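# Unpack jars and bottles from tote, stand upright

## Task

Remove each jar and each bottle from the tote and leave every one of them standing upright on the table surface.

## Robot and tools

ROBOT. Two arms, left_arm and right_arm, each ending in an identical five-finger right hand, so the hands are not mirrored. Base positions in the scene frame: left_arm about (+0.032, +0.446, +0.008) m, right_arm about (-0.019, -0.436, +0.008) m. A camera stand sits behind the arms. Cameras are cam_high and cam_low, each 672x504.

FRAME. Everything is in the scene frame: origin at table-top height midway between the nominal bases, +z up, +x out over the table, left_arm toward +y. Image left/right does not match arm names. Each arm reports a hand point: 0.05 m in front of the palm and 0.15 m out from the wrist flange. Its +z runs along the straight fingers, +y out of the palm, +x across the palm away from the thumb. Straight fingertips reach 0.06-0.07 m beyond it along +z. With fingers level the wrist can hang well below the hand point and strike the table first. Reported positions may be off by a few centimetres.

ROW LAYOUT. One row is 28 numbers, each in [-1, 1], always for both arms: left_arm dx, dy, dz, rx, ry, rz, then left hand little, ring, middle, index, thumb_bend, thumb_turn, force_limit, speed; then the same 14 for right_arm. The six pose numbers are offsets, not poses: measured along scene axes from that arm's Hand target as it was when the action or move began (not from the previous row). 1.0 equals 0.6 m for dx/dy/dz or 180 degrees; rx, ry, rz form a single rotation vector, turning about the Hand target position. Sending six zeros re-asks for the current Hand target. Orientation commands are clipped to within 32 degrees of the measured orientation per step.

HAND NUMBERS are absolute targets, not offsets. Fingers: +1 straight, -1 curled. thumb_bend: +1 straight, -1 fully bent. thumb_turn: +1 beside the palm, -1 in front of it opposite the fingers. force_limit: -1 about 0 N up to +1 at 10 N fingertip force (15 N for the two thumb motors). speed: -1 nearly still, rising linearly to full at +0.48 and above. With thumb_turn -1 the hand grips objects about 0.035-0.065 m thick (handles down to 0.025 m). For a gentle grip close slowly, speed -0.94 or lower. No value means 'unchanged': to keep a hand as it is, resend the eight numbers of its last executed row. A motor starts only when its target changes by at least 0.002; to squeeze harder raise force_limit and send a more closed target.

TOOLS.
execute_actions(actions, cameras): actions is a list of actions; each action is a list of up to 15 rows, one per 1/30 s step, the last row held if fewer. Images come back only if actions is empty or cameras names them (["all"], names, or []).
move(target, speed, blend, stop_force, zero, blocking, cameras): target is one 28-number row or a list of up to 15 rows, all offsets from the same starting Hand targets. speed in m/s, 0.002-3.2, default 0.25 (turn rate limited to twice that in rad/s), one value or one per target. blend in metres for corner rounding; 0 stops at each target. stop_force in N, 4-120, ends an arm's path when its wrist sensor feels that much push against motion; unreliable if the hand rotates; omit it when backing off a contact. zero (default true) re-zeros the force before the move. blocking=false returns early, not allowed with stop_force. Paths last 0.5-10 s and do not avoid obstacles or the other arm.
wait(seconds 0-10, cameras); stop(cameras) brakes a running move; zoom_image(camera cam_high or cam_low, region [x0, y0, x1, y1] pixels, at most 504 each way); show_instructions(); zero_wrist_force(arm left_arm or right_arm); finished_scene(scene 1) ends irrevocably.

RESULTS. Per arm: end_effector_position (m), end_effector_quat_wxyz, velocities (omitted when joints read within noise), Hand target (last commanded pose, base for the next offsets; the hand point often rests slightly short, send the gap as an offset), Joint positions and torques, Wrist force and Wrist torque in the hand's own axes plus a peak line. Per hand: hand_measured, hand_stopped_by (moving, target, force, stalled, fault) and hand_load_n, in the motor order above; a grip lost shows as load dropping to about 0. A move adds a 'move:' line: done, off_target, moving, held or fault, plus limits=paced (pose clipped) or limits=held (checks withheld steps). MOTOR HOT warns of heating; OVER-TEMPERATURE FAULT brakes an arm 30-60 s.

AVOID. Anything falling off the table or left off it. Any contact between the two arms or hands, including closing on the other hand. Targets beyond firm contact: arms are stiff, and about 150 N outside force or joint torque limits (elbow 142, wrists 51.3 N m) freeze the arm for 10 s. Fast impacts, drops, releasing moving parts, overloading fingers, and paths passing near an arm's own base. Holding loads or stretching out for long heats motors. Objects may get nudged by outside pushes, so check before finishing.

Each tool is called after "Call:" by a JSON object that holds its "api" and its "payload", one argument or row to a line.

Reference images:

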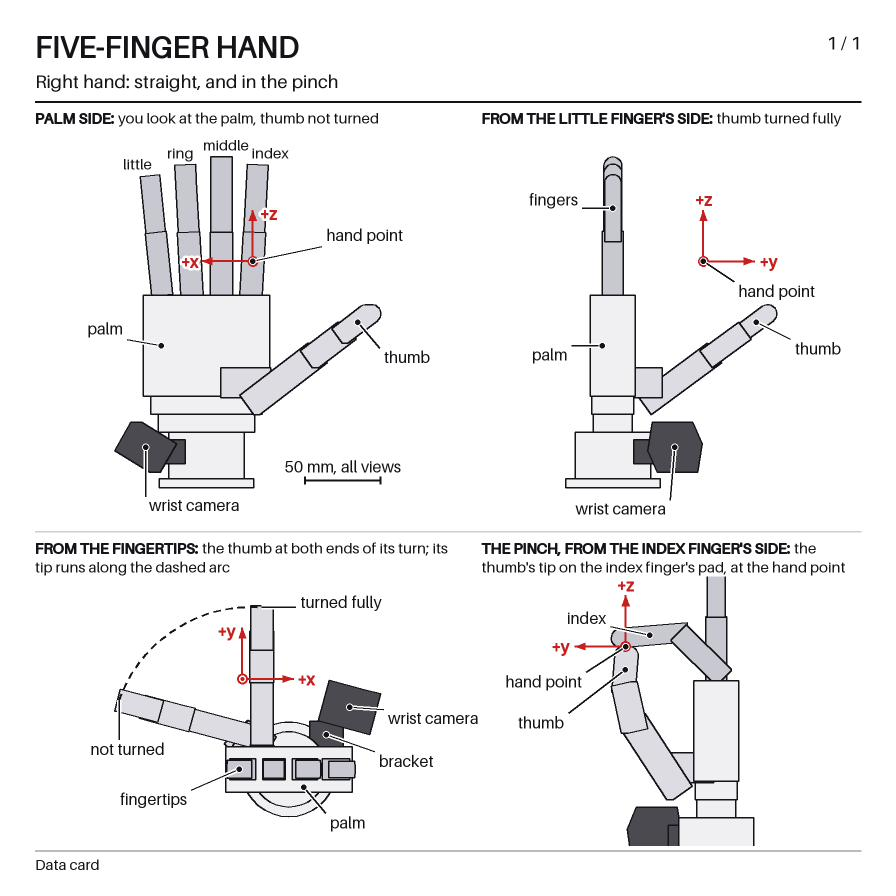

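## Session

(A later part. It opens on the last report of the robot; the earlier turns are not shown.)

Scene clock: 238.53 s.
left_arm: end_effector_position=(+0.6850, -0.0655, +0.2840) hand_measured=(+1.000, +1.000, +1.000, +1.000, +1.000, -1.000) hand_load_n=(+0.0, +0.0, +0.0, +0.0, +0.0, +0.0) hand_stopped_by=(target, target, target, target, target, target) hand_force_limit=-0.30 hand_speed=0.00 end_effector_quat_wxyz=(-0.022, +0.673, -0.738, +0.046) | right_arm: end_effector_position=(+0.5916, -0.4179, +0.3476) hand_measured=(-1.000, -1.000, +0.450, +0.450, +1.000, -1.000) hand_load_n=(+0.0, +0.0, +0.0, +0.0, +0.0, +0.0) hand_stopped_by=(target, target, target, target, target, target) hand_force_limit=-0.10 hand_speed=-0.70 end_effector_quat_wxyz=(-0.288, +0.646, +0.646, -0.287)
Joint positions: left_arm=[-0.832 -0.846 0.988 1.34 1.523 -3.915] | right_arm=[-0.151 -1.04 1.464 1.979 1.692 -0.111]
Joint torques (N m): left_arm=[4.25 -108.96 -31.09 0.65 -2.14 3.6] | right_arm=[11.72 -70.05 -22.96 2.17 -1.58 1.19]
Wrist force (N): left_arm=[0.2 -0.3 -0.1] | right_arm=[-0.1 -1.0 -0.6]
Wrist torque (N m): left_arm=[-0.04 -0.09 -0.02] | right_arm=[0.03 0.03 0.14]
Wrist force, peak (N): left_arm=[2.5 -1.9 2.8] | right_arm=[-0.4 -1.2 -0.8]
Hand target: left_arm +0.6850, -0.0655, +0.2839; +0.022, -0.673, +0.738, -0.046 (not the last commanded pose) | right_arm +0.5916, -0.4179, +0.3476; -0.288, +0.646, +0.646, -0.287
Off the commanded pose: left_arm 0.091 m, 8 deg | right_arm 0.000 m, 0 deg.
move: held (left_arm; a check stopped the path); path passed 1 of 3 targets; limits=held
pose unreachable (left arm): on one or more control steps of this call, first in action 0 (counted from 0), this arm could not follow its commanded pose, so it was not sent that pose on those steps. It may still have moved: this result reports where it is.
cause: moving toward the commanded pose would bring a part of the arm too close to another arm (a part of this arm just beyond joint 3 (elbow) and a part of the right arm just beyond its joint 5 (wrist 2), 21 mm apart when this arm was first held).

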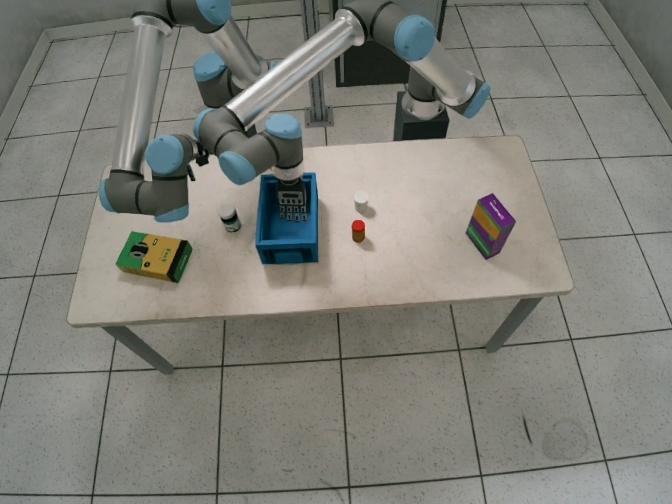

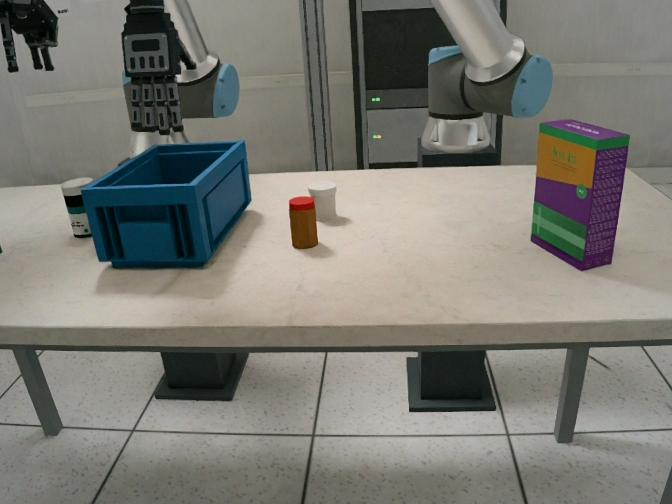

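Call:
{"api": "move", "payload": {
  "target": [
    [0,0,0,0,0,0,1,1,1,1,1,-1,-0.3,0,-0.05,-0.2,0.03,0,0,0,-1,-1,0.45,0.45,1,-1,-0.1,-0.7],
    [0.033,-0.0575,-0.137,0.0108,0.0307,0.0293,1,1,1,1,1,-1,-0.3,0,-0.05,-0.25,0.03,0,0,0,-1,-1,0.45,0.45,1,-1,-0.1,-0.7]
  ],
  "speed": 0.25,
  "blend": [0.03,0]
}}

Call:
{"api": "move", "payload": {
  "target": [0,0,-0.187,0,0,0,1,1,1,1,1,-1,-0.3,0,0,0,0,0,0,0,-1,-1,0.45,0.45,1,-1,-0.1,-0.7],
  "speed": 0.06,
  "stop_force": 4,
  "cameras": ["all"]
}}

Scene clock: 242.43 s.
left_arm: end_effector_position=(+0.7049, -0.1000, +0.2017) hand_measured=(+1.000, +1.000, +1.000, +1.000, +1.000, -1.000) hand_load_n=(+0.0, -0.5, -4.5, +0.0, +0.0, +0.0) hand_stopped_by=(target, target, target, target, target, target) hand_force_limit=-0.30 hand_speed=0.00 end_effector_quat_wxyz=(+0.000, +0.707, -0.707, +0.000) | right_arm: end_effector_position=(+0.5617, -0.5680, +0.3656) hand_measured=(-1.000, -1.000, +0.450, +0.450, +1.000, -1.000) hand_load_n=(+0.0, +0.5, +0.0, +0.0, +0.0, +0.0) hand_stopped_by=(target, target, target, target, target, target) hand_force_limit=-0.10 hand_speed=-0.70 end_effector_quat_wxyz=(-0.288, +0.646, +0.646, -0.287)
Joint positions: left_arm=[-0.82 -0.684 0.874 1.382 1.57 -3.997] | right_arm=[-0.358 -1.088 1.5 1.962 1.843 -0.256]
Joint torques (N m): left_arm=[-20.87 -75.73 -31.26 -1.47 -2.18 0.53] | right_arm=[8.75 -78.76 -24.8 4.41 -1.88 1.88]
Wrist force (N): left_arm=[-3.1 3.3 -23.5] | right_arm=[0.1 -1.0 -0.8]
Wrist torque (N m): left_arm=[1.11 0.14 -0.16] | right_arm=[0.01 -0.02 0.02]
Wrist force, peak (N): left_arm=[-19.0 2.8 -65.8] | right_arm=[2.8 -0.5 -0.9]
Hand target: left_arm +0.7048, -0.1000, +0.2017; +0.000, +0.707, -0.707, +0.000 | right_arm +0.5616, -0.5679, +0.3656; -0.288, +0.646, +0.646, -0.287
Off the commanded pose: left_arm 0.000 m, 0 deg | right_arm 0.000 m, 0 deg.
move: done

Scene clock: 243.60 s.
left_arm: end_effector_position=(+0.7049, -0.1000, +0.2016) hand_measured=(+1.000, +1.000, +1.000, +1.000, +1.000, -1.000) hand_load_n=(+0.0, -0.5, -4.5, +0.0, +0.0, +0.0) hand_stopped_by=(target, target, target, target, target, target) hand_force_limit=-0.30 hand_speed=0.00 end_effector_quat_wxyz=(+0.000, +0.707, -0.707, +0.000) | right_arm: end_effector_position=(+0.5616, -0.5679, +0.3656) hand_measured=(-1.000, -1.000, +0.450, +0.450, +1.000, -1.000) hand_load_n=(+0.0, +0.0, +0.0, +0.0, +0.0, +0.0) hand_stopped_by=(target, target, target, target, target, target) hand_force_limit=-0.10 hand_speed=-0.70 end_effector_quat_wxyz=(-0.288, +0.646, +0.646, -0.287)
Joint positions: left_arm=[-0.82 -0.684 0.874 1.382 1.57 -3.997] | right_arm=[-0.358 -1.088 1.5 1.962 1.843 -0.256]
Joint torques (N m): left_arm=[5.03 -102.76 -43.31 2.28 2.69 -0.17] | right_arm=[14.29 -83.9 -22.79 6.28 -2.27 1.96]
Wrist force (N): left_arm=[-3.4 3.6 -25.7] | right_arm=[0.0 -1.0 -0.6]
Wrist torque (N m): left_arm=[1.29 0.13 -0.18] | right_arm=[0.00 0.00 0.01]
Wrist force, peak (N): left_arm=[-3.8 3.3 -37.6] | right_arm=[0.3 -1.4 -0.8]
Hand target: left_arm +0.7049, -0.1000, +0.2016; +0.000, +0.707, -0.707, +0.000 (not the last commanded pose) | right_arm +0.5616, -0.5679, +0.3656; -0.288, +0.646, +0.646, -0.287
Off the commanded pose: left_arm 0.112 m, 0 deg | right_arm 0.000 m, 0 deg.
move: contact (left_arm)

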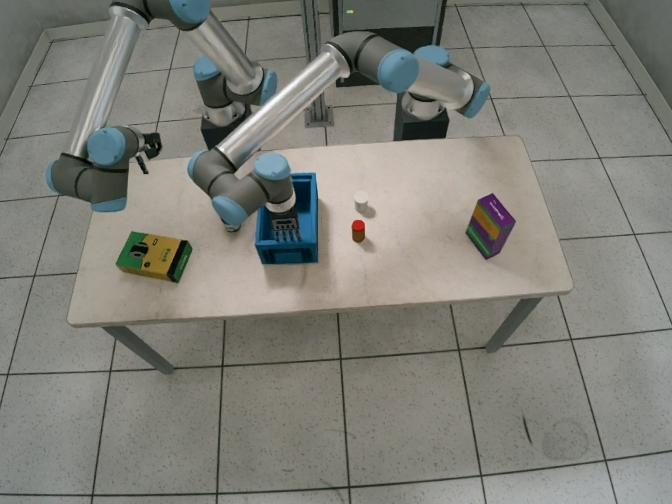

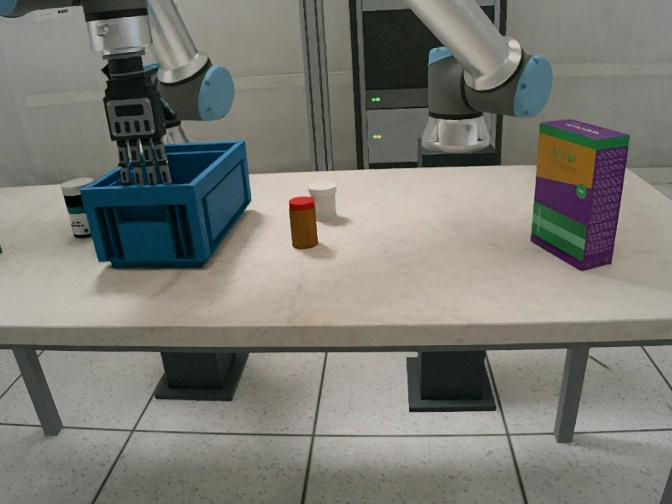

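Call:
{"api": "move", "payload": {
  "target": [
    [0,0,0.06,0,0,0,1,1,1,1,1,-1,-0.3,0,0,0,0,0,0,0,-1,-1,0.45,0.45,1,-1,-0.1,-0.7]
  ],
  "speed": 0.1,
  "cameras": ["all"]
}}

Call:
{"api": "zoom_image", "payload": {
  "camera": "cam_high",
  "region": [250, 165, 325, 270]
}}

Call:
{"api": "zoom_image", "payload": {
  "camera": "cam_low",
  "region": [75, 100, 255, 240]
}}

Scene clock: 246.27 s.
left_arm: end_effector_position=(+0.7049, -0.1000, +0.2378) hand_measured=(+1.000, +1.000, +1.000, +1.000, +1.000, -1.000) hand_load_n=(+0.0, +0.0, +0.0, +0.0, +0.0, +0.0) hand_stopped_by=(target, target, target, target, target, target) hand_force_limit=-0.30 hand_speed=0.00 end_effector_quat_wxyz=(+0.000, +0.707, -0.707, +0.000) | right_arm: end_effector_position=(+0.5616, -0.5679, +0.3656) hand_measured=(-1.000, -1.000, +0.450, +0.450, +1.000, -1.000) hand_load_n=(+0.0, +0.0, +0.0, +0.0, +0.0, +0.0) hand_stopped_by=(target, target, target, target, target, target) hand_force_limit=-0.10 hand_speed=-0.70 end_effector_quat_wxyz=(-0.288, +0.646, +0.646, -0.287)
Joint positions: left_arm=[-0.82 -0.697 0.833 1.436 1.57 -3.997] | right_arm=[-0.358 -1.088 1.5 1.962 1.843 -0.256]
Joint torques (N m): left_arm=[11.91 -100.6 -25.64 0.64 0.88 -0.68] | right_arm=[14.13 -84.48 -22.82 6.39 -2.22 1.93]
Wrist force (N): left_arm=[-0.4 -0.3 0.5] | right_arm=[0.0 -0.8 -0.7]
Wrist torque (N m): left_arm=[-0.08 -0.03 -0.09] | right_arm=[0.03 0.00 0.01]
Wrist force, peak (N): left_arm=[-3.2 3.6 -25.9] | right_arm=[0.2 -1.3 -0.7]
Hand target: left_arm +0.7049, -0.1000, +0.2376; +0.000, +0.707, -0.707, +0.000 | right_arm +0.5616, -0.5679, +0.3656; -0.288, +0.646, +0.646, -0.287
Off the commanded pose: left_arm 0.000 m, 0 deg | right_arm 0.000 m, 0 deg.
move: done

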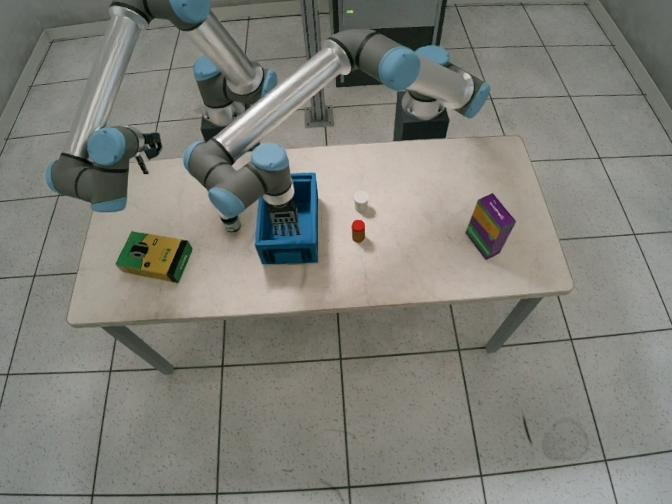

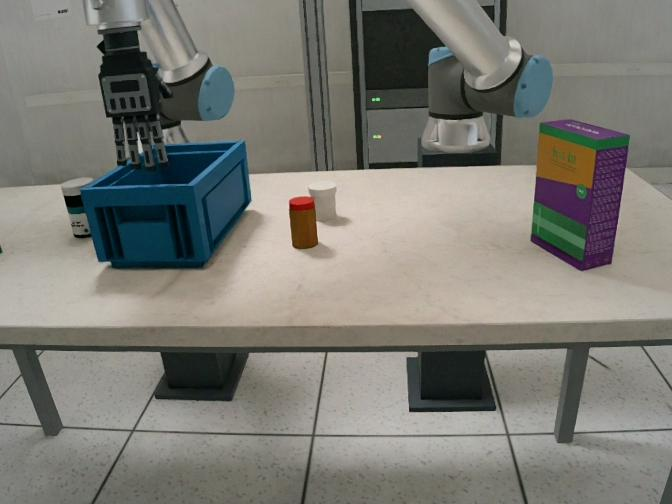

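Scaled by 4.800.

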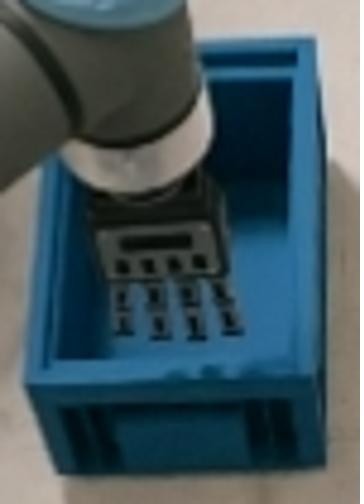

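Scaled by 2.800.

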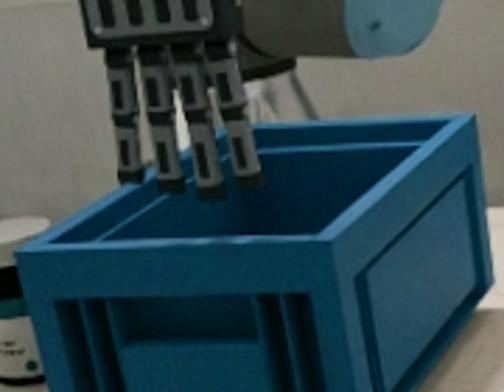

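Call:
{"api": "move", "payload": {
  "target": [
    [-0.042,0,0,0,0,0,1,1,1,1,1,-1,-0.3,0,0,0,0,0,0,0,-1,-1,0.45,0.45,1,-1,-0.1,-0.7],
    [-0.042,0,-0.229,0,0,0,1,1,1,1,1,-1,-0.3,0,0,0,0,0,0,0,-1,-1,0.45,0.45,1,-1,-0.1,-0.7]
  ],
  "speed": 0.05,
  "stop_force": 4,
  "cameras": ["all"]
}}

Call:
{"api": "zoom_image", "payload": {
  "camera": "cam_high",
  "region": [250, 165, 325, 270]
}}

Scene clock: 253.10 s.
left_arm: end_effector_position=(+0.6797, -0.1000, +0.1002) hand_measured=(+1.000, +1.000, +1.000, +1.000, +1.000, -1.000) hand_load_n=(+0.0, +0.0, +0.0, +0.0, +0.0, +0.0) hand_stopped_by=(target, target, target, target, target, target) hand_force_limit=-0.30 hand_speed=0.00 end_effector_quat_wxyz=(+0.000, +0.707, -0.707, +0.000) | right_arm: end_effector_position=(+0.5616, -0.5679, +0.3656) hand_measured=(-1.000, -1.000, +0.450, +0.450, +1.000, -1.000) hand_load_n=(+0.0, +0.0, +0.0, +0.0, +0.0, +0.0) hand_stopped_by=(target, target, target, target, target, target) hand_force_limit=-0.10 hand_speed=-0.70 end_effector_quat_wxyz=(-0.288, +0.646, +0.646, -0.287)
Joint positions: left_arm=[-0.841 -0.668 1.027 1.212 1.57 -4.018] | right_arm=[-0.358 -1.088 1.5 1.962 1.843 -0.256]
Joint torques (N m): left_arm=[17.5 -125.92 -51.02 7.8 1.65 3.21] | right_arm=[14.28 -83.66 -23.31 6.21 -2.22 1.75]
Wrist force (N): left_arm=[-0.1 0.0 0.4] | right_arm=[0.3 -1.2 -0.7]
Wrist torque (N m): left_arm=[-0.02 -0.06 0.01] | right_arm=[-0.03 -0.05 0.01]
Wrist force, peak (N): left_arm=[-0.2 -0.2 1.6] | right_arm=[0.4 -1.5 -0.6]
Hand target: left_arm +0.6797, -0.1000, +0.1002; +0.000, +0.707, -0.707, +0.000 | right_arm +0.5616, -0.5679, +0.3656; -0.288, +0.646, +0.646, -0.287
Off the commanded pose: left_arm 0.000 m, 0 deg | right_arm 0.000 m, 0 deg.
move: done

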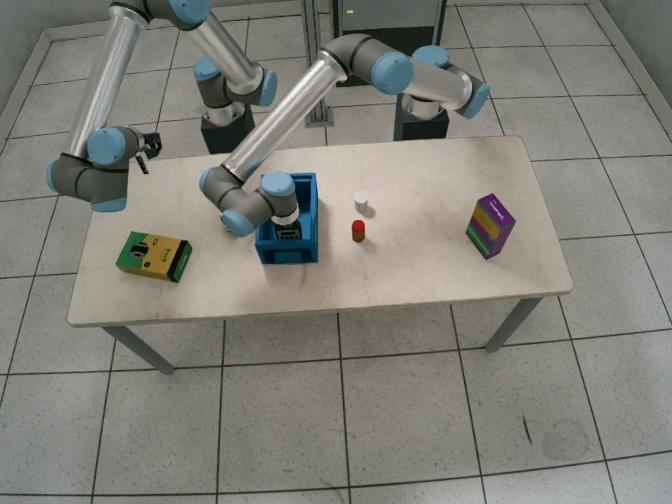

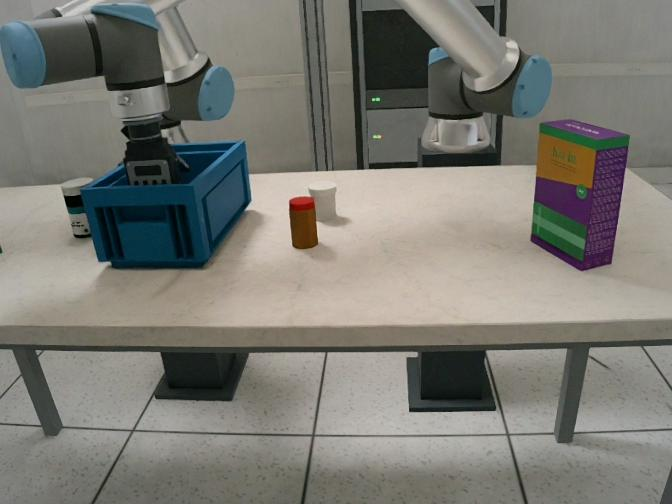

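Scaled by 4.800.

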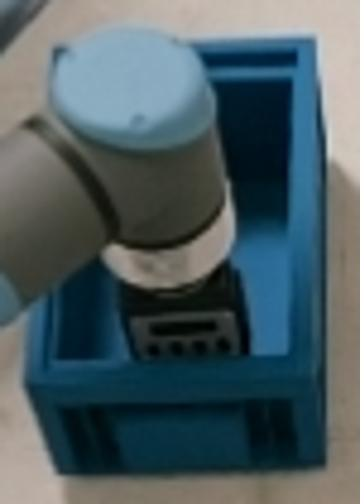

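Call:
{"api": "move", "payload": {
  "target": [
    [0,0,0.3,0,0,0,1,1,1,1,1,-1,-0.3,0,0,0,0,0,0,0,-1,-1,0.45,0.45,1,-1,-0.1,-0.7],
    [-0.25,0.1,0.4,0,0,0,1,1,1,1,1,-1,-0.3,0,0,0,0,0,0,0,-1,-1,0.45,0.45,1,-1,-0.1,-0.7]
  ],
  "speed": 0.2,
  "blend": [0.03,0],
  "cameras": ["all"]
}}

Call:
{"api": "zoom_image", "payload": {
  "camera": "cam_high",
  "region": [200, 150, 400, 280]
}}

Call:
{"api": "zoom_image", "payload": {
  "camera": "cam_low",
  "region": [30, 130, 370, 270]
}}

Scene clock: 257.17 s.
left_arm: end_effector_position=(+0.5297, -0.0401, +0.3402) hand_measured=(+1.000, +1.000, +1.000, +1.000, +1.000, -1.000) hand_load_n=(+0.0, +0.0, +0.0, +0.0, +0.0, +0.0) hand_stopped_by=(target, target, target, target, target, target) hand_force_limit=-0.30 hand_speed=0.00 end_effector_quat_wxyz=(+0.000, +0.707, -0.707, +0.000) | right_arm: end_effector_position=(+0.5616, -0.5679, +0.3656) hand_measured=(-1.000, -1.000, +0.450, +0.450, +1.000, -1.000) hand_load_n=(+0.0, +0.0, +0.0, +0.0, +0.0, +0.5) hand_stopped_by=(target, target, target, target, target, target) hand_force_limit=-0.10 hand_speed=-0.70 end_effector_quat_wxyz=(-0.288, +0.646, +0.646, -0.287)
Joint positions: left_arm=[-0.944 -1.058 1.262 1.368 1.57 -4.121] | right_arm=[-0.358 -1.088 1.5 1.962 1.843 -0.256]
Joint torques (N m): left_arm=[7.71 -100.13 -34.73 7.92 -2.56 2.69] | right_arm=[13.58 -83.52 -23.55 6.37 -2.18 1.91]
Wrist force (N): left_arm=[-0.2 -0.1 0.8] | right_arm=[0.0 -1.0 -0.7]
Wrist torque (N m): left_arm=[-0.06 -0.07 -0.08] | right_arm=[-0.01 0.00 0.01]
Wrist force, peak (N): left_arm=[-0.4 0.1 3.0] | right_arm=[0.1 -1.4 -0.9]
Hand target: left_arm +0.5297, -0.0400, +0.3402; +0.000, +0.707, -0.707, +0.000 | right_arm +0.5616, -0.5679, +0.3656; -0.288, +0.646, +0.646, -0.287
Off the commanded pose: left_arm 0.000 m, 0 deg | right_arm 0.000 m, 0 deg.
move: done

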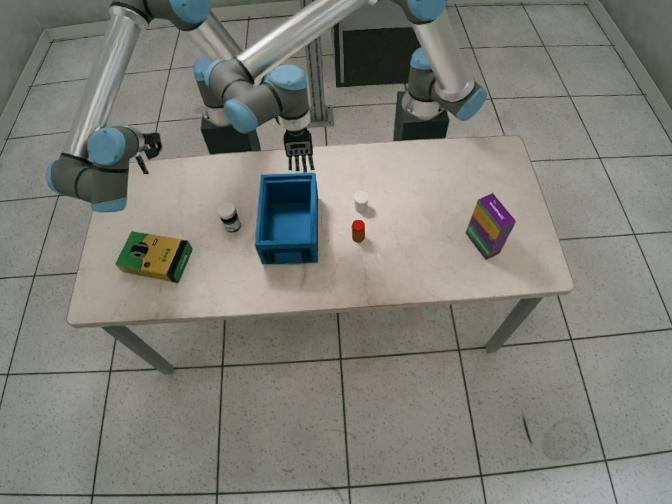

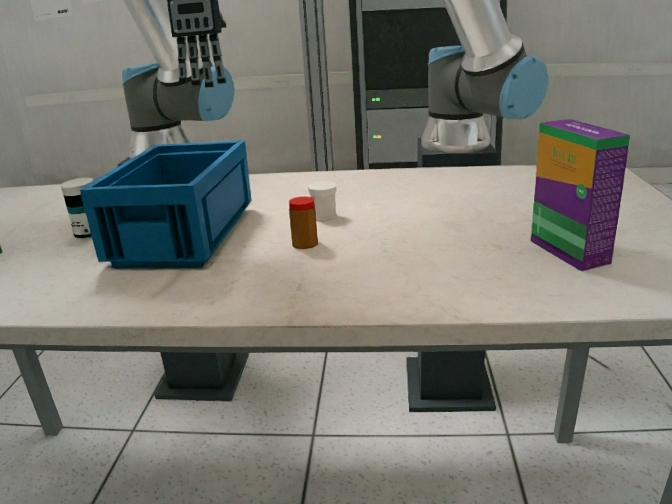

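Scaled by 2.520.

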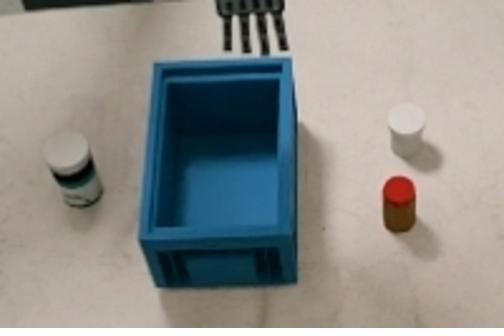

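Scaled by 1.482.

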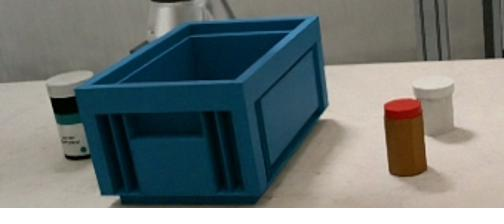

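All three stand upright on the table and the tote is empty.

Call:
{"api": "finished_scene", "payload": {

}}

The scene is finished: the task was done.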